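# Upright the lying carton and open its lid

## Task

A closed carton is lying on its side on the table. Turn it so it stands with the lid facing up, then swing the lid open until it is roughly vertical or tilted past vertical. The lid's tab starts tucked down inside the wall that carries the thumb notch.

## Robot and tools

Robot: two six-joint arms. left_arm sits on the +y side (base near (-0.020, +0.458, 0) m) and right_arm on the -y side (base near (+0.064, -0.501, 0) m). Each carries a four-digit hand: index, middle, ring and thumb, with 16 motors. right_arm has a right hand; left_arm has its mirror image. On the right hand, thumb_mcp goals are capped at +90 degrees, and hand_goal shows the capped value.

Frames: the scene frame has its origin at table-top height, midway between the nominal bases. +x points out over the table, +z points up, and left_arm is on +y. Camera image sides do not match arm names. Each hand point sits in front of the palm, between the index and middle knuckles. Its +z runs along the straight fingers toward the tips. +y points out of the palm face. +x points across the palm away from the thumb on the right hand, and toward the thumb on the left hand. A rigid mast behind the palm side of the wrist can strike objects.

Row layout (48 numbers, each in [-1, 1], always all 48 even if one arm moves):
1. left dx, dy, dz, rx, ry, rz.
2. Left hand: index_abd, index_mcp, index_pip, index_dip, middle_abd, middle_mcp, middle_pip, middle_dip, ring_abd, ring_mcp, ring_pip, ring_dip, thumb_cmc, thumb_axl, thumb_mcp, thumb_ipl, current_limit, speed.
3. The same 24 values for the right arm.

Pose part: an offset from that arm's Hand target as it stood when the action began, along the scene axes. 1.0 equals 0.6 m, or 180 degrees for rotation. rx, ry, rz form a single rotation vector, turning about the hand point. Every row of an action counts from that starting target, not from the row before it. Repeating an offset in a new action moves the arm further. Six zeros re-request the current Hand target.

Hand part: absolute goal angles scaled linearly between each hinge's two stops. Moving toward -1 curls fingers toward the palm. The straight values are 0.75 for finger _mcp, 0.58 for _pip, 0.70 for _dip and 0.00 for _abd. For the thumb they are 0.71 for cmc, 0.68 for axl, 0.23 for mcp and 0.17 for ipl. A zero is a real goal. To leave a hand unchanged, echo its hand_goal, hand_current_limit and hand_speed. current_limit maps -1..+1 onto 0..550 mA, with 11 mA minimum. speed maps to (speed+1)/2 of 8.5 rad/s. Initial values are +0.4 and -0.6, and settings persist until changed.

Tools:
- execute_actions(actions, cameras). actions is a list of actions. Each action is a table of up to 15 rows, each row lasting 1/30 s. A shorter table repeats its last row. An empty list returns state plus all camera images. cameras takes names, ["all"] or [].
- move(target, speed, blend, stop_force, zero, blocking, cameras). Each hand point travels in a straight line to the target. target is one row or up to 15 rows, all offsets measured from the same starting Hand targets. speed is in m/s (0.002 to 3.6, default 0.25), with rotation capped at twice that in rad/s. blend is a corner radius in m (0 means stop at each target). stop_force, in N (3 to 120, one value for both arms), ends an arm's path when its wrist sensor feels that much push. zero (default true) re-zeros the force baseline before the move. blocking=false returns early and cannot be combined with stop_force. Moves ignore obstacles and the other arm. Avoid sweeping past an arm's own base. Stop_force is unreliable for light objects and turning hand points. Omit it when backing away from a contact.
- wait(seconds 0 to 10): lets the scene run.
- stop(): brakes a running move.
- zoom_image(camera: cam_left_wrist or cam_right_wrist, region [x0, y0, x1, y1] in pixels, at most 504 by 504): enlarges part of the newest image.
- zero_wrist_force(arm): resets that arm's force baseline.
- finished_scene(scene): pass the current scene number. This cannot be undone. Call it only once the carton stays upright and open with no help from the robot.

Reading results:
- end_effector_position is in metres in the scene frame; end_effector_quat_wxyz and velocities are also in the scene frame. Printed positions can be off by a few centimetres.
- "Hand target" is the last commanded pose after clipping, and the next offsets count from it. The arm may rest short of it; send the shortfall as an offset.
- Orientation commands are clipped to within 32 degrees of the measured orientation at each step.
- A move's line reports how it ended: done, off_target, moving, held or fault. limits=paced means the pose was clipped; limits=held means steps were withheld.
- Hand results list one entry per motor, in row order: hand_goal, hand_measured, hand_current_ma and hand_state. hand_state is moving, goal, blocked or overload.
- Wrist force and torque are given along the end effector's own axes. Joint torques include the arm's own weight.
- Cameras: cam_left_wrist and cam_right_wrist, both 672x504. Their poses follow their arms.

Things to avoid:
- A force fault near 150 N, or joint contact torque past its limit, halts that arm for 10 s. The limits are 130 N m for the shoulder and elbow joints and 24.3 N m for the wrist joints. Arms are stiff, so aiming even slightly beyond a firm surface can trigger a fault. Approach slowly and use a stop_force.
- A finger motor drawing 495 mA or more for 5 s shuts off for 10 s.
- Hot motors give a MOTOR HOT line and may brake the arm.
- Arms or hands touching each other can fail the task. The clearance check does not guard the fingers.
- Nothing may fall off the table or be left off it. Avoid drops, releasing moving parts, slams and hard hits.
- After a HAND FAULT line, the remaining robot calls in that reply are skipped.

Each tool is called after "Call:" as name(argument=value, ...), one argument or row to a line, values as JSON.

## Session

Call:
execute_actions(
  actions=[],
)

Scene clock: 0.00 s.
left_arm: end_effector_position=(+0.3817, +0.5613, +0.2300) hand_goal=(+0.000, +0.754, +0.576, +0.696, +0.000, +0.754, +0.576, +0.696, +0.000, +0.754, +0.576, +0.696, +0.714, +0.678, +0.226, +0.168) hand_measured=(+0.000, +0.754, +0.576, +0.696, +0.000, +0.754, +0.576, +0.696, +0.000, +0.754, +0.576, +0.696, +0.714, +0.678, +0.226, +0.168) hand_current_ma=(+0, +0, +0, +0, +0, +0, +0, +0, +0, +0, +0, +0, +0, +0, +0, +0) hand_state=(goal, goal, goal, goal, goal, goal, goal, goal, goal, goal, goal, goal, goal, goal, goal, goal) hand_current_limit=0.40 hand_speed=-0.60 end_effector_quat_wxyz=(+0.000, -0.022, +1.000, +0.000) | right_arm: end_effector_position=(+0.4701, -0.5854, +0.2300) hand_goal=(+0.000, +0.754, +0.576, +0.696, +0.000, +0.754, +0.576, +0.696, +0.000, +0.754, +0.576, +0.696, +0.714, +0.678, +0.226, +0.168) hand_measured=(+0.000, +0.754, +0.576, +0.696, +0.000, +0.754, +0.576, +0.696, +0.000, +0.754, +0.576, +0.696, +0.714, +0.678, +0.226, +0.168) hand_current_ma=(+0, +0, +0, +0, +0, +0, +0, +0, +0, +0, +0, +0, +0, +0, +0, +0) hand_state=(goal, goal, goal, goal, goal, goal, goal, goal, goal, goal, goal, goal, goal, goal, goal, goal) hand_current_limit=0.40 hand_speed=-0.60 end_effector_quat_wxyz=(+0.000, +1.000, +0.001, +0.000)
Joint positions: left_arm=[3.458 -1.419 -2.042 -1.252 1.571 -1.255] | right_arm=[-0.316 -1.723 2.042 -1.89 -1.571 1.255]
Joint velocities: within noise
Joint torques (N m): no reading
Wrist force (N): no reading
Wrist torque (N m): no reading
Wrist force, peak (N): no reading
Hand target: left_arm +0.3817, +0.5613, +0.2300; +0.000, -0.022, +1.000, +0.000 | right_arm +0.4701, -0.5854, +0.2300; +0.000, +1.000, +0.001, +0.000

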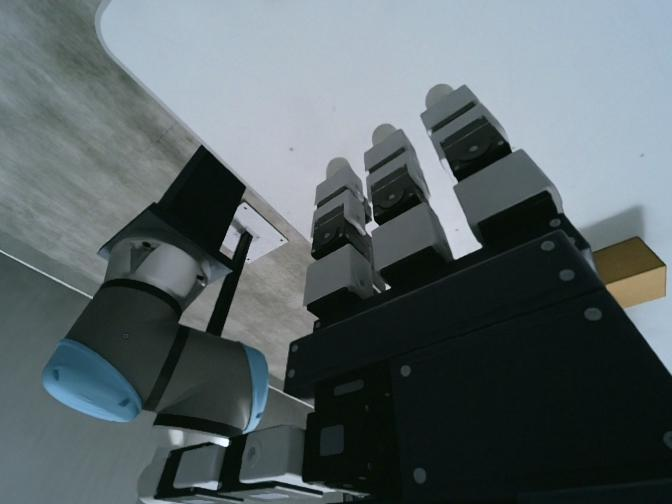

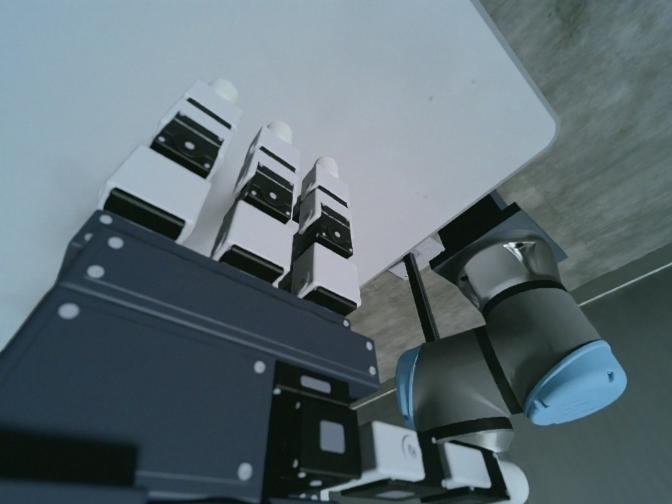

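Call:
move(
  target=[-0.017,-0.367,0.167,0,0,0, 0,0.754,0.576,0.696,0,0.754,0.576,0.696,0,0.754,0.576,0.696,0.714,0.678,0.226,0.168,0.4,-0.6, -0.067,0.517,0.15,0,0,0, 0,0.754,0.576,0.696,0,0.754,0.576,0.696,0,0.754,0.576,0.696,0.714,0.678,0.226,0.168,0.4,-0.6],
  speed=0.4,
  cameras=["all"],
)

Scene clock: 25.23 s.
left_arm: end_effector_position=(+0.3715, +0.3412, +0.3302) hand_goal=(+0.000, +0.754, +0.576, +0.696, +0.000, +0.754, +0.576, +0.696, +0.000, +0.754, +0.576, +0.696, +0.714, +0.678, +0.226, +0.168) hand_measured=(+0.000, +0.754, +0.576, +0.696, +0.000, +0.754, +0.576, +0.696, +0.000, +0.754, +0.576, +0.696, +0.714, +0.678, +0.224, +0.168) hand_current_ma=(+0, +0, +0, +0, +0, +0, +0, +0, +0, +0, +0, +0, +0, +0, -3, +0) hand_state=(goal, goal, goal, goal, goal, goal, goal, goal, goal, goal, goal, goal, goal, goal, goal, goal) hand_current_limit=0.40 hand_speed=-0.60 end_effector_quat_wxyz=(+0.000, -0.022, +1.000, +0.000) | right_arm: end_effector_position=(+0.4299, -0.2753, +0.3200) hand_goal=(+0.000, +0.754, +0.576, +0.696, +0.000, +0.754, +0.576, +0.696, +0.000, +0.754, +0.576, +0.696, +0.714, +0.678, +0.226, +0.168) hand_measured=(+0.000, +0.754, +0.576, +0.696, +0.000, +0.754, +0.576, +0.696, +0.000, +0.754, +0.576, +0.696, +0.714, +0.678, +0.224, +0.168) hand_current_ma=(+0, -1, +1, +0, +0, -1, +1, +0, +0, -1, +1, +0, +0, -1, -4, +0) hand_state=(goal, goal, goal, goal, goal, goal, goal, goal, goal, goal, goal, goal, goal, goal, goal, goal) hand_current_limit=0.40 hand_speed=-0.60 end_effector_quat_wxyz=(+0.000, +1.000, +0.001, +0.000)
Joint positions: left_arm=[2.94 -1.461 -1.744 -1.506 1.571 -1.772] | right_arm=[0.402 -1.596 1.693 -1.667 -1.571 1.972]
Joint torques (N m): left_arm=[-6.17 8.16 29.23 0.59 1.5 -1.97] | right_arm=[9.15 -8.61 -38.92 -0.64 -1.9 2.26]
Wrist force (N): left_arm=[0.0 0.2 0.3] | right_arm=[0.0 0.0 -0.1]
Wrist torque (N m): left_arm=[-0.01 -0.03 0.04] | right_arm=[0.01 -0.01 -0.10]
Wrist force, peak (N): left_arm=[0.1 -1.5 -0.6] | right_arm=[-0.4 -2.3 -0.4]
Hand target: left_arm +0.3715, +0.3411, +0.3302; +0.000, -0.022, +1.000, +0.000 | right_arm +0.4299, -0.2752, +0.3200; +0.000, +1.000, +0.001, +0.000
Off the commanded pose: left_arm 0.000 m, 0 deg | right_arm 0.000 m, 0 deg.
move: done
camera_calibration:
cam_left_wrist: T_world_to_cam=[[0.814865, -0.578961, -0.028263, -0.123858], [-0.395026, -0.590345, 0.703881, 0.0742945], [-0.424204, -0.562403, -0.709756, 0.710893], [0, 0, 0, 1]] pos_world=[0.43184, 0.371959, 0.448766]
cam_right_wrist: T_world_to_cam=[[-0.777468, -0.627282, 0.0454019, 0.175008], [-0.423739, 0.5758, 0.699213, 0.0684258], [-0.464746, 0.524378, -0.71347, 0.706574], [0, 0, 0, 1]] pos_world=[0.493435, -0.300131, 0.448329]

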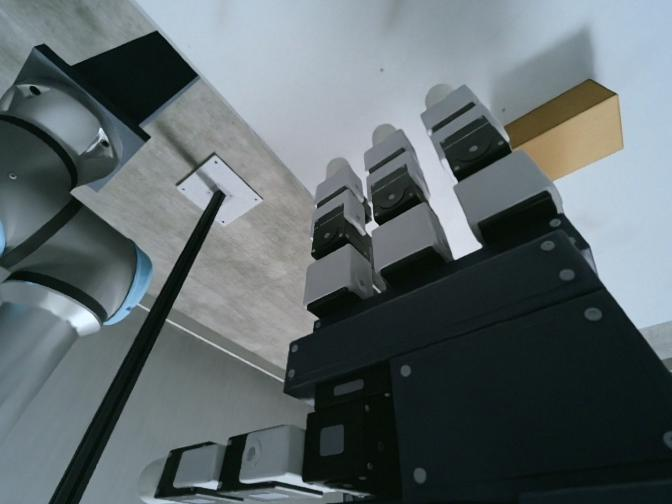

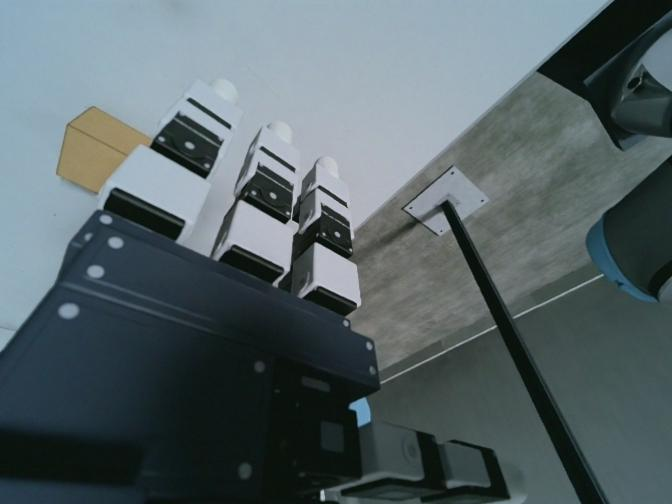

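Call:
move(
  target=[-0.017,0.05,0.25,0,0,0, 0,0.754,0.576,0.696,0,0.754,0.576,0.696,0,0.754,0.576,0.696,0.714,0.678,0.226,0.168,0.4,-0.6, -0.05,-0.067,0.25,0,0,0, 0,0.754,0.576,0.696,0,0.754,0.576,0.696,0,0.754,0.576,0.696,0.714,0.678,0.226,0.168,0.4,-0.6],
  speed=0.4,
  cameras=["all"],
)

Call:
zoom_image(
  camera="cam_left_wrist",
  region=[470, 0, 672, 160],
)

Call:
zoom_image(
  camera="cam_right_wrist",
  region=[0, 20, 202, 180],
)

Scene clock: 57.67 s.
left_arm: end_effector_position=(+0.3613, +0.3711, +0.4801) hand_goal=(+0.000, +0.754, +0.576, +0.696, +0.000, +0.754, +0.576, +0.696, +0.000, +0.754, +0.576, +0.696, +0.714, +0.678, +0.226, +0.168) hand_measured=(+0.000, +0.754, +0.576, +0.696, +0.000, +0.754, +0.576, +0.696, +0.000, +0.754, +0.576, +0.696, +0.714, +0.678, +0.222, +0.168) hand_current_ma=(+0, +0, +0, +0, +0, +0, +0, +0, +0, +0, +0, +0, +0, +0, -4, +0) hand_state=(goal, goal, goal, goal, goal, goal, goal, goal, goal, goal, goal, goal, goal, goal, goal, goal) hand_current_limit=0.40 hand_speed=-0.60 end_effector_quat_wxyz=(+0.000, -0.022, +1.000, +0.000) end_effector_velocity=(+0.000, +0.000, +0.001) end_effector_angular_velocity=(-0.001, +0.003, +0.000) | right_arm: end_effector_position=(+0.3999, -0.3154, +0.4699) hand_goal=(+0.000, +0.754, +0.576, +0.696, +0.000, +0.754, +0.576, +0.696, +0.000, +0.754, +0.576, +0.696, +0.714, +0.678, +0.226, +0.168) hand_measured=(+0.000, +0.754, +0.576, +0.696, +0.000, +0.754, +0.576, +0.696, +0.000, +0.754, +0.576, +0.696, +0.714, +0.678, +0.224, +0.168) hand_current_ma=(+0, -1, +1, +0, +0, -1, +1, +0, +0, -1, +1, +0, +0, -1, -5, +0) hand_state=(goal, goal, goal, goal, goal, goal, goal, goal, goal, goal, goal, goal, goal, goal, goal, goal) hand_current_limit=0.40 hand_speed=-0.60 end_effector_quat_wxyz=(+0.000, +1.000, +0.001, +0.000)
Joint positions: left_arm=[3.006 -1.454 -1.363 -1.895 1.571 -1.706] | right_arm=[0.344 -1.679 1.382 -1.275 -1.571 1.914]
Joint velocities: left_arm=[0 -0.001 0.003 -0.005 -0.001 0.001] | right_arm=[within noise]
Joint torques (N m): left_arm=[8.88 7.5 27.82 0.27 -1.27 1.69] | right_arm=[-9.9 -6.76 -39.23 -0.99 1.97 -1.84]
Wrist force (N): left_arm=[-0.4 -0.3 -0.2] | right_arm=[0.1 -0.1 0.2]
Wrist torque (N m): left_arm=[-0.03 0.06 -0.06] | right_arm=[-0.03 -0.01 0.05]
Wrist force, peak (N): left_arm=[0.1 0.2 -1.8] | right_arm=[0.4 -0.5 1.8]
Hand target: left_arm +0.3613, +0.3711, +0.4802; +0.000, -0.022, +1.000, +0.000 | right_arm +0.3999, -0.3154, +0.4700; +0.000, +1.000, +0.001, +0.000
Off the commanded pose: left_arm 0.000 m, 0 deg | right_arm 0.000 m, 0 deg.
move: done
camera_calibration:
cam_left_wrist: T_world_to_cam=[[0.814902, -0.578912, -0.0282042, -0.0940656], [-0.395071, -0.590407, 0.703803, -0.0175747], [-0.424092, -0.562387, -0.709836, 0.82984], [0, 0, 0, 1]] pos_world=[0.421639, 0.401859, 0.598766]
cam_right_wrist: T_world_to_cam=[[-0.777529, -0.627198, 0.0455031, 0.119717], [-0.423627, 0.575891, 0.699206, -0.0260952], [-0.464746, 0.524377, -0.71347, 0.820679], [0, 0, 0, 1]] pos_world=[0.463436, -0.340231, 0.598329]

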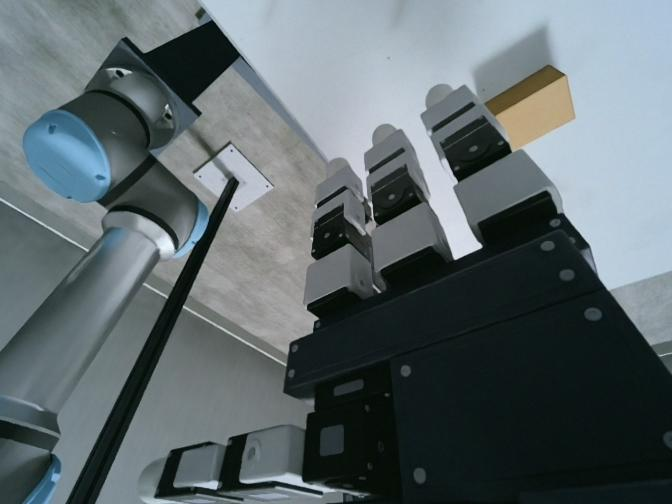

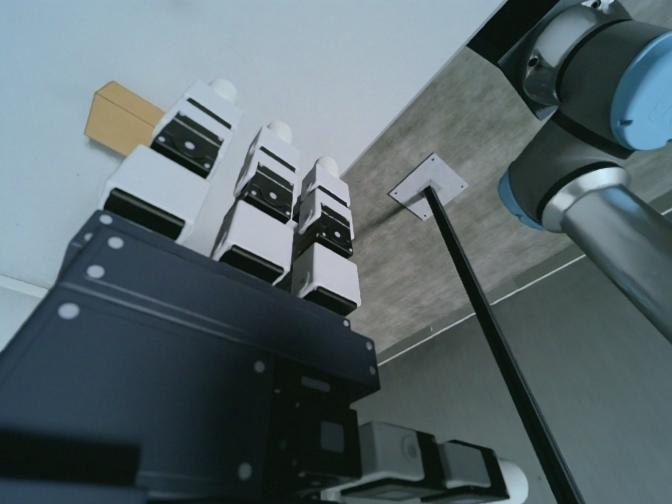

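Scaled by 2.495 from the camera's 672x504 image, which has a finer 960x720 frame.

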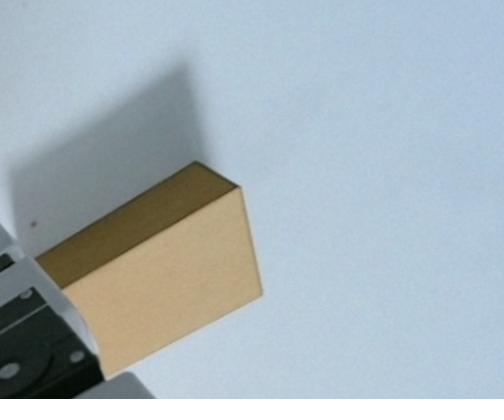

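Scaled by 2.495 from the camera's 672x504 image, which has a finer 960x720 frame.

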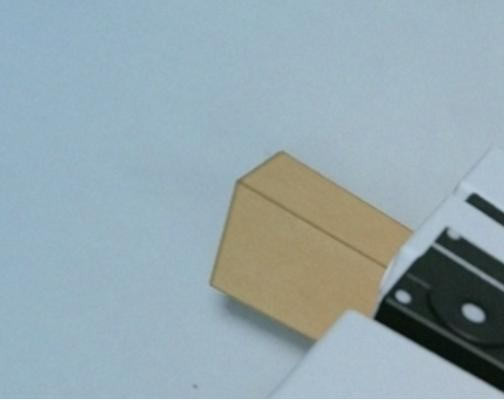

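Call:
move(
  target=[0.53,-0.5,-0.1,0,0,0, 0,0.754,0.576,0.696,0,0.754,0.576,0.696,0,0.754,0.576,0.696,0.714,0.678,0.226,0.168,0.4,-0.6, -0.25,0,0,0,0,0, 0,0.754,0.576,0.696,0,0.754,0.576,0.696,0,0.754,0.576,0.696,0.714,0.678,0.226,0.168,0.4,-0.6],
  speed=0.5,
  cameras=["all"],
)

Call:
zoom_image(
  camera="cam_left_wrist",
  region=[150, 0, 402, 160],
)

Call:
zoom_image(
  camera="cam_right_wrist",
  region=[0, 20, 202, 180],
)

Scene clock: 130.03 s.
left_arm: end_effector_position=(+0.6781, +0.0720, +0.4193) hand_goal=(+0.000, +0.754, +0.576, +0.696, +0.000, +0.754, +0.576, +0.696, +0.000, +0.754, +0.576, +0.696, +0.714, +0.678, +0.226, +0.168) hand_measured=(+0.000, +0.754, +0.576, +0.696, +0.000, +0.754, +0.576, +0.696, +0.000, +0.754, +0.576, +0.696, +0.714, +0.678, +0.222, +0.168) hand_current_ma=(+0, +0, +0, +0, +0, +0, +0, +0, +0, +0, +0, +0, +0, +0, -4, +0) hand_state=(goal, goal, goal, goal, goal, goal, goal, goal, goal, goal, goal, goal, goal, goal, goal, goal) hand_current_limit=0.40 hand_speed=-0.60 end_effector_quat_wxyz=(+0.151, +0.021, +0.986, -0.069) | right_arm: end_effector_position=(+0.2499, -0.3154, +0.4700) hand_goal=(+0.000, +0.754, +0.576, +0.696, +0.000, +0.754, +0.576, +0.696, +0.000, +0.754, +0.576, +0.696, +0.714, +0.678, +0.226, +0.168) hand_measured=(+0.000, +0.754, +0.576, +0.696, +0.000, +0.754, +0.576, +0.696, +0.000, +0.754, +0.576, +0.696, +0.714, +0.678, +0.224, +0.168) hand_current_ma=(+0, -1, +1, +0, +0, -1, +1, +0, +0, -1, +1, +0, +0, -1, -5, +0) hand_state=(goal, goal, goal, goal, goal, goal, goal, goal, goal, goal, goal, goal, goal, goal, goal, goal) hand_current_limit=0.40 hand_speed=-0.60 end_effector_quat_wxyz=(+0.000, +1.000, +0.001, +0.000)
Joint positions: left_arm=[2.673 -2.528 -0.035 -1.815 1.564 -1.954] | right_arm=[0.511 -1.935 1.57 -1.206 -1.571 2.082]
Joint torques (N m): left_arm=[-6.93 43.09 26.53 4.13 -1.27 1.73] | right_arm=[8.91 -13.74 -9.88 -0.67 -1.97 1.89]
Wrist force (N): left_arm=[0.2 0.4 0.0] | right_arm=[0.0 0.0 0.0]
Wrist torque (N m): left_arm=[0.01 0.00 0.02] | right_arm=[-0.02 0.00 -0.09]
Wrist force, peak (N): left_arm=[0.8 1.3 -0.3] | right_arm=[1.0 -0.4 0.4]
Hand target: left_arm +0.6793, +0.0711, +0.4202; +0.000, -0.022, +1.000, +0.000 | right_arm +0.2499, -0.3154, +0.4700; +0.000, +1.000, +0.001, +0.000
Off the commanded pose: left_arm 0.002 m, 20 deg | right_arm 0.000 m, 0 deg.
elbow stopped short (left arm): the move would have taken joint 3 (elbow) straighter than the controller allows.
move: off_target (left_arm)
camera_calibration:
cam_left_wrist: T_world_to_cam=[[0.722189, -0.628029, 0.289868, -0.594091], [-0.644331, -0.458405, 0.612129, 0.171737], [-0.251558, -0.628844, -0.735713, 0.651321], [0, 0, 0, 1]] pos_world=[0.703546, 0.115198, 0.546269]
cam_right_wrist: T_world_to_cam=[[-0.777528, -0.627201, 0.0455004, 0.00316564], [-0.42363, 0.575889, 0.699207, -0.0895969], [-0.464746, 0.524377, -0.71347, 0.751014], [0, 0, 0, 1]] pos_world=[0.313536, -0.340231, 0.598329]

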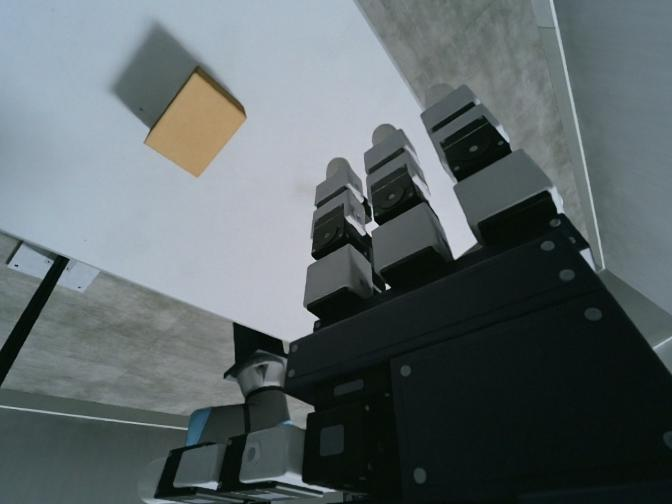

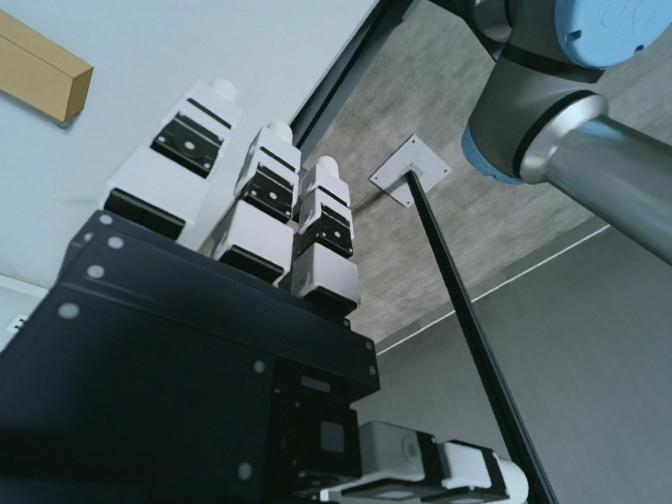

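Scaled by 2.000 from the camera's 672x504 image, which has a finer 960x720 frame.

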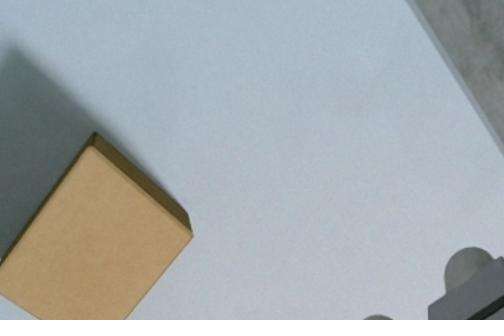

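Scaled by 2.495 from the camera's 672x504 image, which has a finer 960x720 frame.

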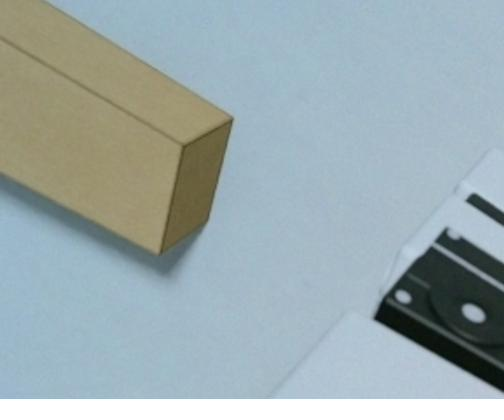

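Call:
zoom_image(
  camera="cam_left_wrist",
  region=[135, 55, 255, 185],
)

Call:
zoom_image(
  camera="cam_right_wrist",
  region=[0, 0, 110, 130],
)

Scaled by 3.877 from the camera's 672x504 image, which has a finer 960x720 frame.

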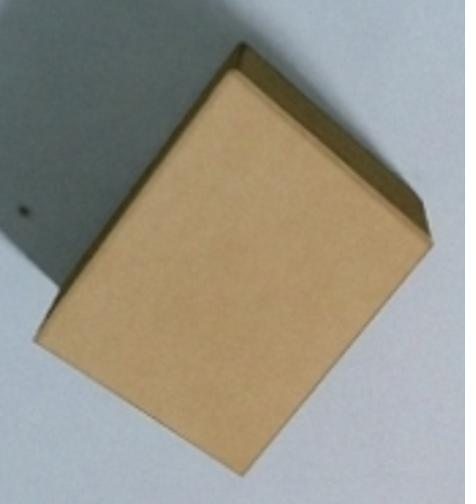

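Scaled by 3.877 from the camera's 672x504 image, which has a finer 960x720 frame.

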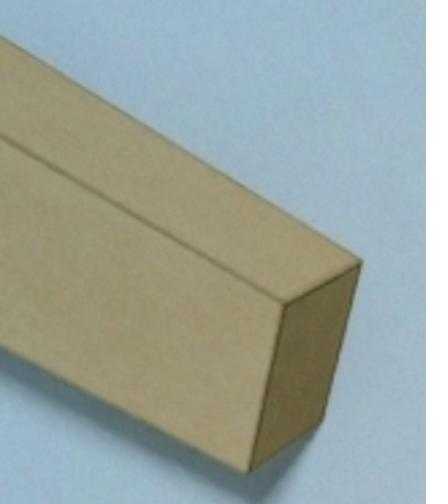

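Call:
zoom_image(
  camera="cam_left_wrist",
  region=[185, 58, 255, 128],
)

Call:
zoom_image(
  camera="cam_right_wrist",
  region=[50, 60, 110, 130],
)

Scaled by 7.200 from the camera's 672x504 image, which has a finer 960x720 frame.

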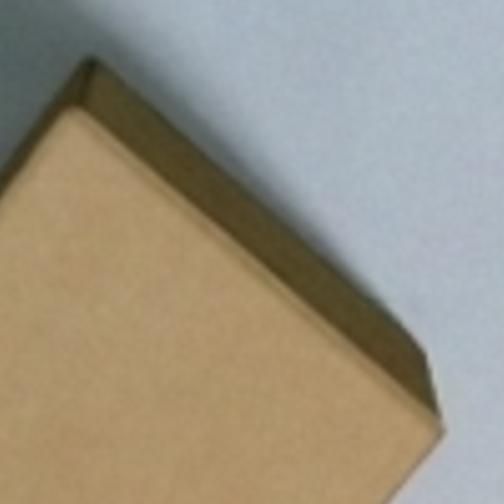

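Scaled by 7.200 from the camera's 672x504 image, which has a finer 960x720 frame.

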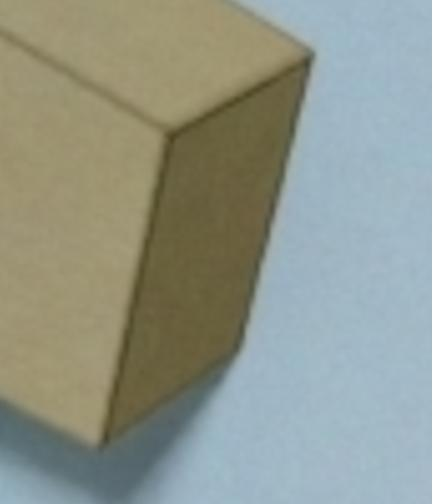

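Call:
move(
  target=[-0.43,0.55,0.05,0,0,0, 0,0.754,0.576,0.696,0,0.754,0.576,0.696,0,0.754,0.576,0.696,0.714,0.678,0.226,0.168,0.4,-0.6, -0.097,0.384,-0.413,0,0,-0.25, 0,0.754,0.576,0.696,0,0.754,0.576,0.696,0,0.754,0.576,0.696,0.714,0.678,0.226,0.168,0.4,-0.6],
  speed=0.5,
  cameras=["cam_right_wrist"],
)

Call:
zoom_image(
  camera="cam_right_wrist",
  region=[0, 100, 202, 300],
)

Scene clock: 233.97 s.
left_arm: end_effector_position=(+0.4214, +0.4011, +0.4502) hand_goal=(+0.000, +0.754, +0.576, +0.696, +0.000, +0.754, +0.576, +0.696, +0.000, +0.754, +0.576, +0.696, +0.714, +0.678, +0.226, +0.168) hand_measured=(+0.000, +0.754, +0.576, +0.696, +0.000, +0.754, +0.576, +0.696, +0.000, +0.754, +0.576, +0.696, +0.714, +0.678, +0.222, +0.168) hand_current_ma=(+0, +0, +0, +0, +0, +0, +0, +0, +0, +0, +0, +0, +0, +0, -4, +0) hand_state=(goal, goal, goal, goal, goal, goal, goal, goal, goal, goal, goal, goal, goal, goal, goal, goal) hand_current_limit=0.40 hand_speed=-0.60 end_effector_quat_wxyz=(+0.000, -0.022, +1.000, +0.000) | right_arm: end_effector_position=(+0.1917, -0.0850, +0.2222) hand_goal=(+0.000, +0.754, +0.576, +0.696, +0.000, +0.754, +0.576, +0.696, +0.000, +0.754, +0.576, +0.696, +0.714, +0.678, +0.226, +0.168) hand_measured=(+0.000, +0.754, +0.576, +0.696, +0.000, +0.754, +0.576, +0.696, +0.000, +0.754, +0.576, +0.696, +0.714, +0.678, +0.224, +0.168) hand_current_ma=(+0, -1, +1, +0, +0, -1, +1, +0, +0, -1, +1, +0, +0, -1, -5, +0) hand_state=(goal, goal, goal, goal, goal, goal, goal, goal, goal, goal, goal, goal, goal, goal, goal, goal) hand_current_limit=0.40 hand_speed=-0.60 end_effector_quat_wxyz=(+0.000, +0.924, -0.382, +0.000)
Joint positions: left_arm=[3.08 -1.547 -1.357 -1.809 1.571 -1.632] | right_arm=[0.884 -1.53 1.882 -1.923 -1.571 3.24]
Joint torques (N m): left_arm=[9.73 31.2 13.13 3.79 -1.3 1.43] | right_arm=[9.2 -12.95 -37.82 -4.45 -1.82 1.92]
Wrist force (N): left_arm=[-0.2 -0.1 0.1] | right_arm=[-0.1 0.2 0.0]
Wrist torque (N m): left_arm=[-0.02 0.02 -0.03] | right_arm=[0.02 0.00 -0.09]
Wrist force, peak (N): left_arm=[0.7 1.2 0.7] | right_arm=[0.3 1.4 -0.9]
Hand target: left_arm +0.4213, +0.4011, +0.4502; +0.000, -0.022, +1.000, +0.000 | right_arm +0.1917, -0.0850, +0.2222; +0.000, +0.924, -0.382, +0.000
Off the commanded pose: left_arm 0.000 m, 0 deg | right_arm 0.000 m, 0 deg.
move: done
camera_calibration:
cam_right_wrist: T_world_to_cam=[[-0.993305, 0.106162, 0.0455428, 0.217292], [0.107598, 0.706792, 0.699191, -0.164417], [0.0420382, 0.69941, -0.713483, 0.344179], [0, 0, 0, 1]] pos_world=[0.219059, -0.147581, 0.350629]
Images, in order (width x height): cam_right_wrist 672x504.

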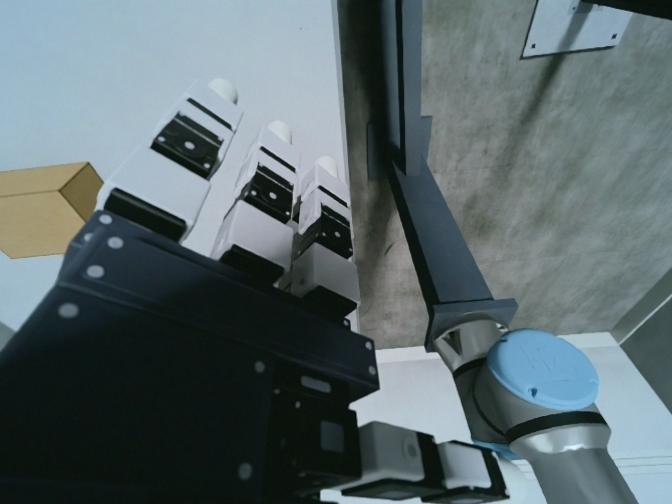

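Scaled by 2.495 from the camera's 672x504 image, which has a finer 960x720 frame.

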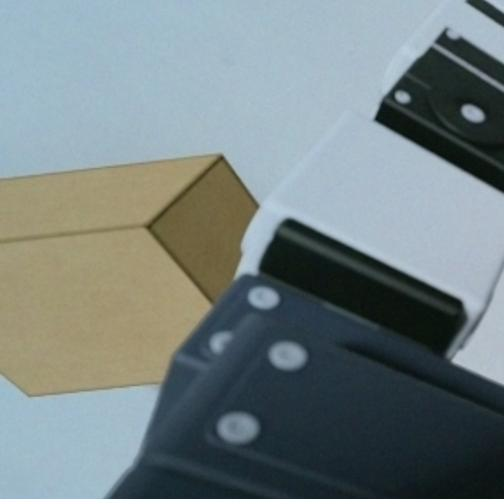

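Call:
move(
  target=[0,0,0,0,0,0, 0,0.754,0.576,0.696,0,0.754,0.576,0.696,0,0.754,0.576,0.696,0.714,0.678,0.226,0.168,0.4,-0.6, 0.06,0.235,-0.037,0,0,-0.083, 0,0.754,0.576,0.696,0,0.754,0.576,0.696,0,0.754,0.576,0.696,0.714,0.678,0.226,0.168,0.4,-0.6],
  speed=0.5,
  cameras=["cam_right_wrist"],
)

Call:
zoom_image(
  camera="cam_right_wrist",
  region=[0, 60, 202, 260],
)

Scene clock: 246.17 s.
left_arm: end_effector_position=(+0.4213, +0.4011, +0.4502) hand_goal=(+0.000, +0.754, +0.576, +0.696, +0.000, +0.754, +0.576, +0.696, +0.000, +0.754, +0.576, +0.696, +0.714, +0.678, +0.226, +0.168) hand_measured=(+0.000, +0.754, +0.576, +0.696, +0.000, +0.754, +0.576, +0.696, +0.000, +0.754, +0.576, +0.696, +0.714, +0.678, +0.222, +0.168) hand_current_ma=(+0, +0, +0, +0, +0, +0, +0, +0, +0, +0, +0, +0, +0, +0, -4, +0) hand_state=(goal, goal, goal, goal, goal, goal, goal, goal, goal, goal, goal, goal, goal, goal, goal, goal) hand_current_limit=0.40 hand_speed=-0.60 end_effector_quat_wxyz=(+0.000, -0.022, +1.000, +0.000) | right_arm: end_effector_position=(+0.2277, +0.0559, +0.2000) hand_goal=(+0.000, +0.754, +0.576, +0.696, +0.000, +0.754, +0.576, +0.696, +0.000, +0.754, +0.576, +0.696, +0.714, +0.678, +0.226, +0.168) hand_measured=(+0.000, +0.754, +0.576, +0.696, +0.000, +0.754, +0.576, +0.696, +0.000, +0.754, +0.576, +0.696, +0.714, +0.678, +0.224, +0.168) hand_current_ma=(+0, -1, +1, +0, +0, -1, +1, +0, +0, -1, +1, +0, +0, -1, -5, +0) hand_state=(goal, goal, goal, goal, goal, goal, goal, goal, goal, goal, goal, goal, goal, goal, goal, goal) hand_current_limit=0.40 hand_speed=-0.60 end_effector_quat_wxyz=(+0.000, +0.867, -0.499, +0.000)
Joint positions: left_arm=[3.081 -1.546 -1.357 -1.809 1.571 -1.632] | right_arm=[0.951 -1.217 1.558 -1.913 -1.571 3.568]
Joint torques (N m): left_arm=[8.55 32.42 14.09 3.81 -1.19 1.65] | right_arm=[9.02 -25.75 -36.8 -1.14 -1.94 2.04]
Wrist force (N): left_arm=[0.1 0.2 0.0] | right_arm=[-0.1 0.2 -0.1]
Wrist torque (N m): left_arm=[0.02 -0.01 -0.02] | right_arm=[0.02 0.00 -0.10]
Wrist force, peak (N): left_arm=[-0.2 0.1 0.5] | right_arm=[0.9 1.9 0.0]
Hand target: left_arm +0.4213, +0.4011, +0.4502; +0.000, -0.022, +1.000, +0.000 | right_arm +0.2277, +0.0560, +0.2000; +0.000, +0.867, -0.499, +0.000
Off the commanded pose: left_arm 0.000 m, 0 deg | right_arm 0.000 m, 0 deg.
move: done
camera_calibration:
cam_right_wrist: T_world_to_cam=[[-0.932379, 0.358601, 0.0455461, 0.211145], [0.286114, 0.655093, 0.699279, -0.29017], [0.220926, 0.665025, -0.713396, 0.189426], [0, 0, 0, 1]] pos_world=[0.23804, -0.0116016, 0.328429]
Images, in order (width x height): cam_right_wrist 672x504.

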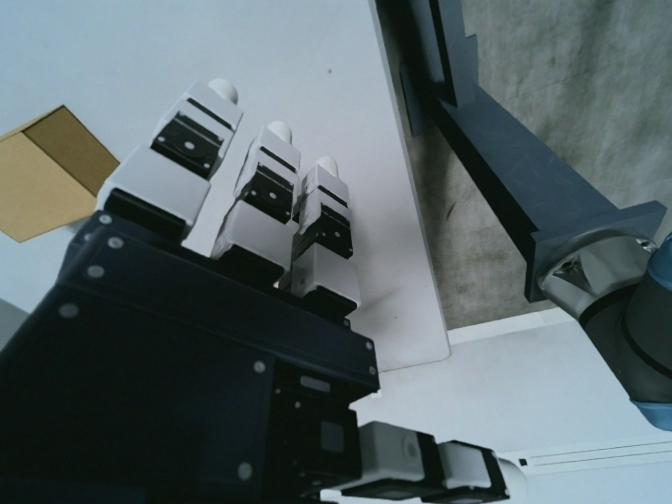

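Scaled by 2.495 from the camera's 672x504 image, which has a finer 960x720 frame.

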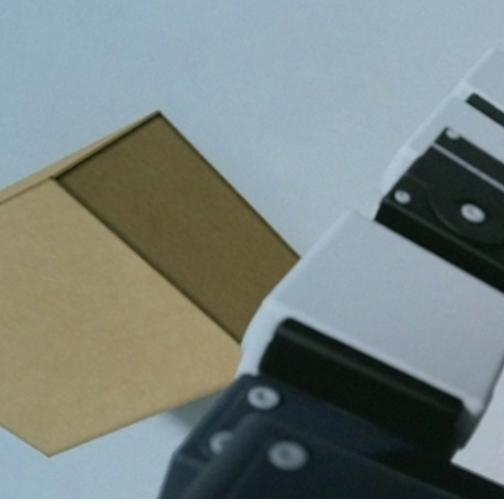

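Call:
move(
  target=[-0.169,0.1315,0.083,0,0,0, 0,0.754,0.576,0.696,0,0.754,0.576,0.696,0,0.754,0.576,0.696,0.714,0.678,0.226,0.168,0.4,-0.6, 0.287,-0.043,0.417,0,0,0.3333, 0,-0.096,0.576,0.696,0,-0.096,0.576,0.696,0,0.205,0.576,0.696,-0.571,0.678,0.36,0.168,0.4,-0.6],
  speed=0.5,
  cameras=["cam_left_wrist"],
)

Scene clock: 519.17 s.
left_arm: end_effector_position=(+0.3199, +0.4800, +0.5000) hand_goal=(+0.000, +0.754, +0.576, +0.696, +0.000, +0.754, +0.576, +0.696, +0.000, +0.754, +0.576, +0.696, +0.714, +0.678, +0.226, +0.168) hand_measured=(+0.000, +0.754, +0.576, +0.696, +0.000, +0.754, +0.576, +0.696, +0.000, +0.754, +0.576, +0.696, +0.714, +0.678, +0.222, +0.168) hand_current_ma=(+0, +0, +0, +0, +0, +0, +0, +0, +0, +0, +0, +0, +0, +0, -4, +0) hand_state=(goal, goal, goal, goal, goal, goal, goal, goal, goal, goal, goal, goal, goal, goal, goal, goal) hand_current_limit=0.40 hand_speed=-0.60 end_effector_quat_wxyz=(+0.000, -0.022, +1.000, +0.000) | right_arm: end_effector_position=(+0.3999, +0.0302, +0.4502) hand_goal=(+0.000, -0.096, +0.576, +0.696, +0.000, -0.096, +0.576, +0.696, +0.000, +0.206, +0.576, +0.696, -0.570, +0.678, +0.360, +0.168) hand_measured=(+0.000, -0.080, +0.576, +0.696, +0.000, -0.078, +0.576, +0.696, +0.000, +0.218, +0.576, +0.696, -0.568, +0.678, +0.350, +0.168) hand_current_ma=(+0, +37, +1, +0, +0, +46, +1, +0, +0, +25, +1, +0, +4, -1, -28, +0) hand_state=(goal, goal, goal, goal, goal, goal, goal, goal, goal, goal, goal, goal, goal, goal, goal, goal) hand_current_limit=0.40 hand_speed=-0.60 end_effector_quat_wxyz=(+0.000, +1.000, +0.001, +0.000)
Joint positions: left_arm=[3.295 -1.305 -1.425 -1.983 1.571 -1.417] | right_arm=[0.854 -0.947 0.492 -1.116 -1.571 2.424]
Joint torques (N m): left_arm=[8.51 21.93 12.45 0.41 -1.19 1.57] | right_arm=[-7.13 -35.8 -36.72 -0.48 -2.15 -1.91]
Wrist force (N): left_arm=[0.2 0.0 0.0] | right_arm=[0.1 0.1 0.2]
Wrist torque (N m): left_arm=[0.00 -0.02 -0.01] | right_arm=[0.19 -0.07 0.06]
Wrist force, peak (N): left_arm=[0.6 0.3 -0.4] | right_arm=[-0.2 0.8 1.1]
Hand target: left_arm +0.3199, +0.4800, +0.5000; +0.000, -0.022, +1.000, +0.000 | right_arm +0.3999, +0.0302, +0.4502; +0.000, +1.000, +0.001, +0.000
Off the commanded pose: left_arm 0.000 m, 0 deg | right_arm 0.000 m, 0 deg.
move: done
camera_calibration:
cam_left_wrist: T_world_to_cam=[[0.814897, -0.578913, -0.0283197, 0.00334669], [-0.39496, -0.590392, 0.703878, 0.0163325], [-0.424204, -0.562403, -0.709756, 0.887582], [0, 0, 0, 1]] pos_world=[0.380239, 0.510759, 0.618566]
Images, in order (width x height): cam_left_wrist 672x504.

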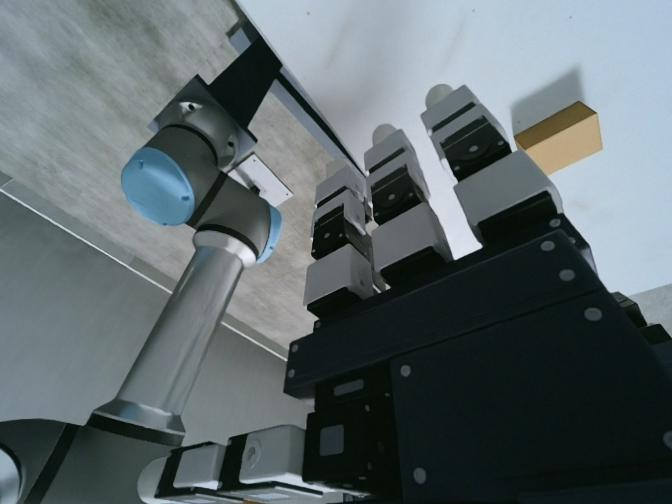

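Call:
move(
  target=[0,0,0,0,0,0, 0,0.754,0.576,0.696,0,0.754,0.576,0.696,0,0.754,0.576,0.696,0.714,0.678,0.226,0.168,0.4,-0.6, 0,0,0,0.456,0.524,0, 0,-0.096,0.576,0.696,0,-0.096,0.576,0.696,0,0.205,0.576,0.696,-0.571,0.678,0.36,0.168,0.4,-0.6],
  speed=0.5,
)

Scene clock: 532.80 s.
left_arm: end_effector_position=(+0.3199, +0.4800, +0.5000) hand_goal=(+0.000, +0.754, +0.576, +0.696, +0.000, +0.754, +0.576, +0.696, +0.000, +0.754, +0.576, +0.696, +0.714, +0.678, +0.226, +0.168) hand_measured=(+0.000, +0.754, +0.576, +0.696, +0.000, +0.754, +0.576, +0.696, +0.000, +0.754, +0.576, +0.696, +0.714, +0.678, +0.222, +0.168) hand_current_ma=(+0, +0, +0, +0, +0, +0, +0, +0, +0, +0, +0, +0, +0, +0, -4, +0) hand_state=(goal, goal, goal, goal, goal, goal, goal, goal, goal, goal, goal, goal, goal, goal, goal, goal) hand_current_limit=0.40 hand_speed=-0.60 end_effector_quat_wxyz=(+0.000, -0.022, +1.000, +0.000) | right_arm: end_effector_position=(+0.3993, +0.0297, +0.4500) hand_goal=(+0.000, -0.096, +0.576, +0.696, +0.000, -0.096, +0.576, +0.696, +0.000, +0.206, +0.576, +0.696, -0.570, +0.678, +0.360, +0.168) hand_measured=(+0.000, -0.100, +0.576, +0.696, +0.000, -0.102, +0.576, +0.696, +0.000, +0.200, +0.576, +0.696, -0.576, +0.678, +0.360, +0.168) hand_current_ma=(-1, -8, +1, +0, -1, -10, +1, +0, -1, -9, +1, +0, -10, -1, +0, +0) hand_state=(goal, goal, goal, goal, goal, goal, goal, goal, goal, goal, goal, goal, goal, goal, goal, goal) hand_current_limit=0.40 hand_speed=-0.60 end_effector_quat_wxyz=(+0.585, -0.460, +0.003, +0.668) end_effector_velocity=(+0.000, +0.000, +0.001) end_effector_angular_velocity=(-0.003, +0.005, +0.003)
Joint positions: left_arm=[3.295 -1.305 -1.425 -1.983 1.571 -1.417] | right_arm=[0.5 -0.302 0.035 1.392 -0.692 -0.157]
Joint velocities: left_arm=[within noise] | right_arm=[0.001 0.001 -0.001 0.005 -0.001 0.002]
Joint torques (N m): left_arm=[8.88 21.86 13.23 0.41 -1.25 1.69] | right_arm=[9.23 -44.46 -34.76 4.61 -3.34 -1.72]
Wrist force (N): left_arm=[-0.2 0.1 0.0] | right_arm=[0.6 -1.4 -1.6]
Wrist torque (N m): left_arm=[0.02 0.04 -0.06] | right_arm=[-0.19 -0.06 -0.02]
Wrist force, peak (N): left_arm=[-0.3 -0.1 -0.4] | right_arm=[1.4 -1.7 -1.7]
Hand target: left_arm +0.3199, +0.4800, +0.5000; +0.000, -0.022, +1.000, +0.000 | right_arm +0.3999, +0.0302, +0.4502; +0.583, -0.461, +0.000, +0.669
Off the commanded pose: left_arm 0.000 m, 0 deg | right_arm 0.001 m, 1 deg.
elbow stopped short (right arm): the move would have taken joint 3 (elbow) straighter than the controller allows.
move: done; limits=paced

Call:
move(
  target=[0,0,0,0,0,0, 0,0.754,0.576,0.696,0,0.754,0.576,0.696,0,0.754,0.576,0.696,0.714,0.678,0.226,0.168,0.4,-0.6, -0.06,-0.04,-0.04,-0.275,-0.150,-0.150, 0,-0.096,0.576,0.696,0,-0.096,0.576,0.696,0,0.205,0.576,0.696,-0.571,0.678,0.36,0.168,0.4,-0.6],
  speed=0.5,
)

Call:
move(
  target=[0,0,0,0,0,0, 0,0.754,0.576,0.696,0,0.754,0.576,0.696,0,0.754,0.576,0.696,0.714,0.678,0.226,0.168,0.4,-0.6, 0,0,0,0.1716,-0.3146,0, 0,-0.096,0.576,0.696,0,-0.096,0.576,0.696,0,0.205,0.576,0.696,-0.571,0.678,0.36,0.168,0.4,-0.6],
  speed=0.5,
)

Scene clock: 555.43 s.
left_arm: end_effector_position=(+0.3199, +0.4800, +0.5000) hand_goal=(+0.000, +0.754, +0.576, +0.696, +0.000, +0.754, +0.576, +0.696, +0.000, +0.754, +0.576, +0.696, +0.714, +0.678, +0.226, +0.168) hand_measured=(+0.000, +0.754, +0.576, +0.696, +0.000, +0.754, +0.576, +0.696, +0.000, +0.754, +0.576, +0.696, +0.714, +0.678, +0.222, +0.168) hand_current_ma=(+0, +0, +0, +0, +0, +0, +0, +0, +0, +0, +0, +0, +0, +0, -4, +0) hand_state=(goal, goal, goal, goal, goal, goal, goal, goal, goal, goal, goal, goal, goal, goal, goal, goal) hand_current_limit=0.40 hand_speed=-0.60 end_effector_quat_wxyz=(+0.000, -0.022, +1.000, +0.000) | right_arm: end_effector_position=(+0.3640, +0.0060, +0.4263) hand_goal=(+0.000, -0.096, +0.576, +0.696, +0.000, -0.096, +0.576, +0.696, +0.000, +0.206, +0.576, +0.696, -0.570, +0.678, +0.360, +0.168) hand_measured=(+0.000, -0.100, +0.576, +0.696, +0.000, -0.102, +0.576, +0.696, +0.000, +0.200, +0.576, +0.696, -0.576, +0.678, +0.360, +0.168) hand_current_ma=(-1, -8, +1, +0, -1, -10, +1, +0, -1, -9, +1, +0, -10, -1, +0, +0) hand_state=(goal, goal, goal, goal, goal, goal, goal, goal, goal, goal, goal, goal, goal, goal, goal, goal) hand_current_limit=0.40 hand_speed=-0.60 end_effector_quat_wxyz=(-0.547, +0.685, -0.189, -0.443) end_effector_velocity=(+0.000, +0.000, -0.001) end_effector_angular_velocity=(+0.000, -0.002, +0.001)
Joint positions: left_arm=[3.295 -1.305 -1.425 -1.983 1.571 -1.417] | right_arm=[0.378 -1.247 1.273 -0.319 -0.034 1.242]
Joint velocities: left_arm=[within noise] | right_arm=[0 0.001 0.001 -0.006 0 0.002]
Joint torques (N m): left_arm=[8.36 21.72 14.5 0.46 -1.16 1.67] | right_arm=[9.37 -41.15 -11.2 -2.23 -1.31 2.25]
Wrist force (N): left_arm=[0.2 0.2 -0.2] | right_arm=[0.7 -1.3 -1.6]
Wrist torque (N m): left_arm=[0.05 -0.02 -0.02] | right_arm=[-0.05 -0.09 -0.20]
Wrist force, peak (N): left_arm=[-0.4 0.2 -0.2] | right_arm=[0.4 -2.1 -1.7]
Hand target: left_arm +0.3199, +0.4800, +0.5000; +0.000, -0.022, +1.000, +0.000 | right_arm +0.3639, +0.0062, +0.4262; -0.459, +0.784, -0.247, -0.338
Off the commanded pose: left_arm 0.000 m, 0 deg | right_arm 0.000 m, 21 deg.
elbow stopped short (right arm): the move would have taken joint 3 (elbow) straighter than the controller allows.
move: off_target (right_arm); limits=paced

Scene clock: 558.27 s.
left_arm: end_effector_position=(+0.3199, +0.4800, +0.5000) hand_goal=(+0.000, +0.754, +0.576, +0.696, +0.000, +0.754, +0.576, +0.696, +0.000, +0.754, +0.576, +0.696, +0.714, +0.678, +0.226, +0.168) hand_measured=(+0.000, +0.754, +0.576, +0.696, +0.000, +0.754, +0.576, +0.696, +0.000, +0.754, +0.576, +0.696, +0.714, +0.678, +0.222, +0.168) hand_current_ma=(+0, +0, +0, +0, +0, +0, +0, +0, +0, +0, +0, +0, +0, +0, -4, +0) hand_state=(goal, goal, goal, goal, goal, goal, goal, goal, goal, goal, goal, goal, goal, goal, goal, goal) hand_current_limit=0.40 hand_speed=-0.60 end_effector_quat_wxyz=(+0.000, -0.022, +1.000, +0.000) | right_arm: end_effector_position=(+0.3639, +0.0062, +0.4262) hand_goal=(+0.000, -0.096, +0.576, +0.696, +0.000, -0.096, +0.576, +0.696, +0.000, +0.206, +0.576, +0.696, -0.570, +0.678, +0.360, +0.168) hand_measured=(+0.000, -0.100, +0.576, +0.696, +0.000, -0.102, +0.576, +0.696, +0.000, +0.200, +0.576, +0.696, -0.572, +0.678, +0.360, +0.168) hand_current_ma=(-1, -8, +1, +0, -1, -10, +1, +0, -1, -12, +0, +0, -2, -1, +0, +0) hand_state=(goal, goal, goal, goal, goal, goal, goal, goal, goal, goal, goal, goal, goal, goal, goal, goal) hand_current_limit=0.40 hand_speed=-0.60 end_effector_quat_wxyz=(+0.704, -0.704, -0.092, -0.019)
Joint positions: left_arm=[3.295 -1.305 -1.425 -1.983 1.571 -1.417] | right_arm=[0.387 -1.51 1.437 0.101 0.285 -0.184]
Joint torques (N m): left_arm=[8.49 22.39 13.12 0.49 -1.1 1.75] | right_arm=[8.94 -13.31 -36.91 1.08 1.92 -2.11]
Wrist force (N): left_arm=[0.1 0.2 -0.3] | right_arm=[0.8 -0.1 -0.2]
Wrist torque (N m): left_arm=[0.05 -0.01 -0.02] | right_arm=[0.05 -0.03 0.23]
Wrist force, peak (N): left_arm=[0.4 0.2 -0.2] | right_arm=[0.6 -1.6 -1.8]
Hand target: left_arm +0.3199, +0.4800, +0.5000; +0.000, -0.022, +1.000, +0.000 | right_arm +0.3639, +0.0062, +0.4262; +0.704, -0.704, -0.092, -0.019
Off the commanded pose: left_arm 0.000 m, 0 deg | right_arm 0.000 m, 0 deg.
move: done

Call:
move(
  target=[0,0,0,0,0,0, 0,0.754,0.576,0.696,0,0.754,0.576,0.696,0,0.754,0.576,0.696,0.714,0.678,0.226,0.168,0.4,-0.6, 0.365,0.133,-0.3437,0,0.05,-0.0328, 0,-0.096,0.576,0.696,0,-0.096,0.576,0.696,0,0.205,0.576,0.696,-0.571,0.678,0.36,0.168,0.4,-0.6],
  speed=0.4,
  cameras=["cam_left_wrist"],
)

Call:
zoom_image(
  camera="cam_left_wrist",
  region=[440, 30, 672, 204],
)

Scene clock: 569.90 s.
left_arm: end_effector_position=(+0.3199, +0.4800, +0.5000) hand_goal=(+0.000, +0.754, +0.576, +0.696, +0.000, +0.754, +0.576, +0.696, +0.000, +0.754, +0.576, +0.696, +0.714, +0.678, +0.226, +0.168) hand_measured=(+0.000, +0.754, +0.576, +0.696, +0.000, +0.754, +0.576, +0.696, +0.000, +0.754, +0.576, +0.696, +0.714, +0.678, +0.222, +0.168) hand_current_ma=(+0, +0, +0, +0, +0, +0, +0, +0, +0, +0, +0, +0, +0, +0, -4, +0) hand_state=(goal, goal, goal, goal, goal, goal, goal, goal, goal, goal, goal, goal, goal, goal, goal, goal) hand_current_limit=0.40 hand_speed=-0.60 end_effector_quat_wxyz=(+0.000, -0.022, +1.000, +0.000) | right_arm: end_effector_position=(+0.5829, +0.0860, +0.2200) hand_goal=(+0.000, -0.096, +0.576, +0.696, +0.000, -0.096, +0.576, +0.696, +0.000, +0.206, +0.576, +0.696, -0.570, +0.678, +0.360, +0.168) hand_measured=(+0.000, -0.100, +0.576, +0.696, +0.000, -0.102, +0.576, +0.696, +0.000, +0.200, +0.576, +0.696, -0.572, +0.678, +0.360, +0.168) hand_current_ma=(-1, -8, +1, +0, -1, -10, +1, +0, -1, -13, +0, +0, -1, -1, +0, +0) hand_state=(goal, goal, goal, goal, goal, goal, goal, goal, goal, goal, goal, goal, goal, goal, goal, goal) hand_current_limit=0.40 hand_speed=-0.60 end_effector_quat_wxyz=(+0.707, -0.707, +0.000, +0.001)
Joint positions: left_arm=[3.295 -1.305 -1.425 -1.983 1.571 -1.417] | right_arm=[0.375 -0.926 1.177 -0.251 0.375 0]
Joint torques (N m): left_arm=[9.25 21.93 13.99 0.5 -0.98 1.69] | right_arm=[9.23 -35.87 -36.23 0.92 1.96 -1.63]
Wrist force (N): left_arm=[0.1 -0.1 -0.1] | right_arm=[0.7 -0.1 -0.3]
Wrist torque (N m): left_arm=[-0.01 0.00 -0.03] | right_arm=[0.04 -0.01 0.03]
Wrist force, peak (N): left_arm=[0.1 0.5 0.3] | right_arm=[1.9 1.5 -0.4]
Hand target: left_arm +0.3199, +0.4800, +0.5000; +0.000, -0.022, +1.000, +0.000 | right_arm +0.5829, +0.0860, +0.2200; +0.707, -0.707, +0.000, +0.001
Off the commanded pose: left_arm 0.000 m, 0 deg | right_arm 0.000 m, 0 deg.
move: done
camera_calibration:
cam_left_wrist: T_world_to_cam=[[0.814897, -0.578913, -0.0283197, 0.00334669], [-0.39496, -0.590392, 0.703878, 0.0163325], [-0.424204, -0.562403, -0.709756, 0.887582], [0, 0, 0, 1]] pos_world=[0.380239, 0.510759, 0.618566]
Images, in order (width x height): cam_left_wrist 672x504.

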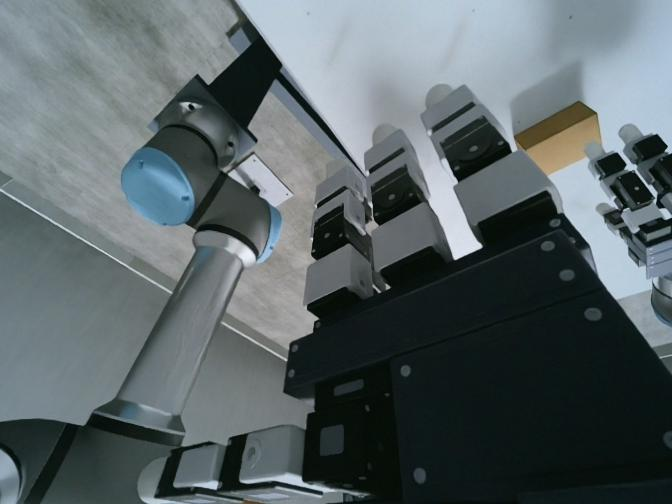

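Scaled by 2.172 from the camera's 672x504 image, which has a finer 960x720 frame.

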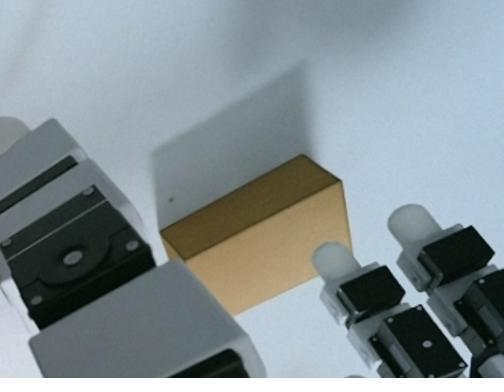

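Call:
move(
  target=[0,0,0,0,0,0, 0,0.754,0.576,0.696,0,0.754,0.576,0.696,0,0.754,0.576,0.696,0.714,0.678,0.226,0.168,0.4,-0.6, 0,0,-0.2333,0,0,0, 0,-0.096,0.576,0.696,0,-0.096,0.576,0.696,0,0.205,0.576,0.696,-0.571,0.678,0.36,0.168,0.4,-0.6],
  speed=0.12,
  stop_force=10,
  cameras=["cam_left_wrist"],
)

Call:
zoom_image(
  camera="cam_left_wrist",
  region=[440, 30, 672, 204],
)

Scene clock: 591.40 s.
left_arm: end_effector_position=(+0.3199, +0.4800, +0.5000) hand_goal=(+0.000, +0.754, +0.576, +0.696, +0.000, +0.754, +0.576, +0.696, +0.000, +0.754, +0.576, +0.696, +0.714, +0.678, +0.226, +0.168) hand_measured=(+0.000, +0.754, +0.576, +0.696, +0.000, +0.754, +0.576, +0.696, +0.000, +0.754, +0.576, +0.696, +0.714, +0.678, +0.222, +0.168) hand_current_ma=(+0, +0, +0, +0, +0, +0, +0, +0, +0, +0, +0, +0, +0, +0, -4, +0) hand_state=(goal, goal, goal, goal, goal, goal, goal, goal, goal, goal, goal, goal, goal, goal, goal, goal) hand_current_limit=0.40 hand_speed=-0.60 end_effector_quat_wxyz=(+0.000, -0.022, +1.000, +0.000) | right_arm: end_effector_position=(+0.5829, +0.0860, +0.0800) hand_goal=(+0.000, -0.096, +0.576, +0.696, +0.000, -0.096, +0.576, +0.696, +0.000, +0.206, +0.576, +0.696, -0.570, +0.678, +0.360, +0.168) hand_measured=(+0.000, -0.100, +0.576, +0.696, +0.000, -0.102, +0.576, +0.696, +0.000, +0.200, +0.576, +0.696, -0.572, +0.678, +0.360, +0.168) hand_current_ma=(-1, -8, +1, +0, -1, -10, +1, +0, -1, -13, +0, +0, -1, -1, +0, +0) hand_state=(goal, goal, goal, goal, goal, goal, goal, goal, goal, goal, goal, goal, goal, goal, goal, goal) hand_current_limit=0.40 hand_speed=-0.60 end_effector_quat_wxyz=(+0.707, -0.707, +0.000, +0.001)
Joint positions: left_arm=[3.295 -1.305 -1.425 -1.983 1.571 -1.417] | right_arm=[0.375 -0.792 1.329 -0.536 0.375 0]
Joint torques (N m): left_arm=[8.92 21.25 14.32 0.53 -0.93 1.67] | right_arm=[-8.48 -37.45 -6.41 -2.51 1.91 1.96]
Wrist force (N): left_arm=[0.0 0.2 0.1] | right_arm=[1.1 -0.1 -0.4]
Wrist torque (N m): left_arm=[0.02 0.01 -0.04] | right_arm=[0.06 -0.07 0.06]
Wrist force, peak (N): left_arm=[-0.5 0.1 -0.2] | right_arm=[1.2 0.8 -0.7]
Hand target: left_arm +0.3199, +0.4800, +0.5000; +0.000, -0.022, +1.000, +0.000 | right_arm +0.5829, +0.0860, +0.0800; +0.707, -0.707, +0.000, +0.001
Off the commanded pose: left_arm 0.000 m, 0 deg | right_arm 0.000 m, 0 deg.
move: done
camera_calibration:
cam_left_wrist: T_world_to_cam=[[0.814897, -0.578913, -0.0283197, 0.00334669], [-0.39496, -0.590392, 0.703878, 0.0163325], [-0.424204, -0.562403, -0.709756, 0.887582], [0, 0, 0, 1]] pos_world=[0.380239, 0.510759, 0.618566]
Images, in order (width x height): cam_left_wrist 672x504.

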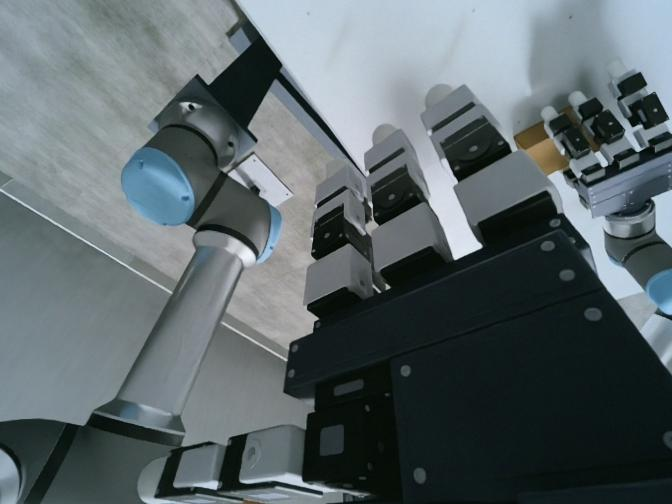

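Scaled by 2.172 from the camera's 672x504 image, which has a finer 960x720 frame.

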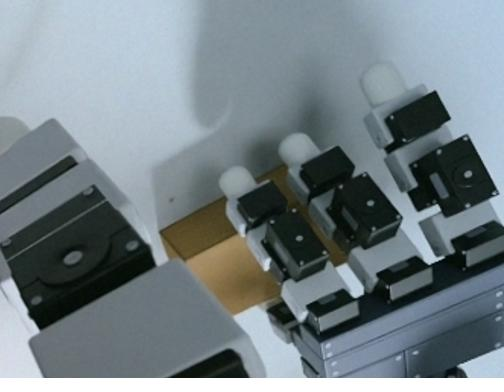

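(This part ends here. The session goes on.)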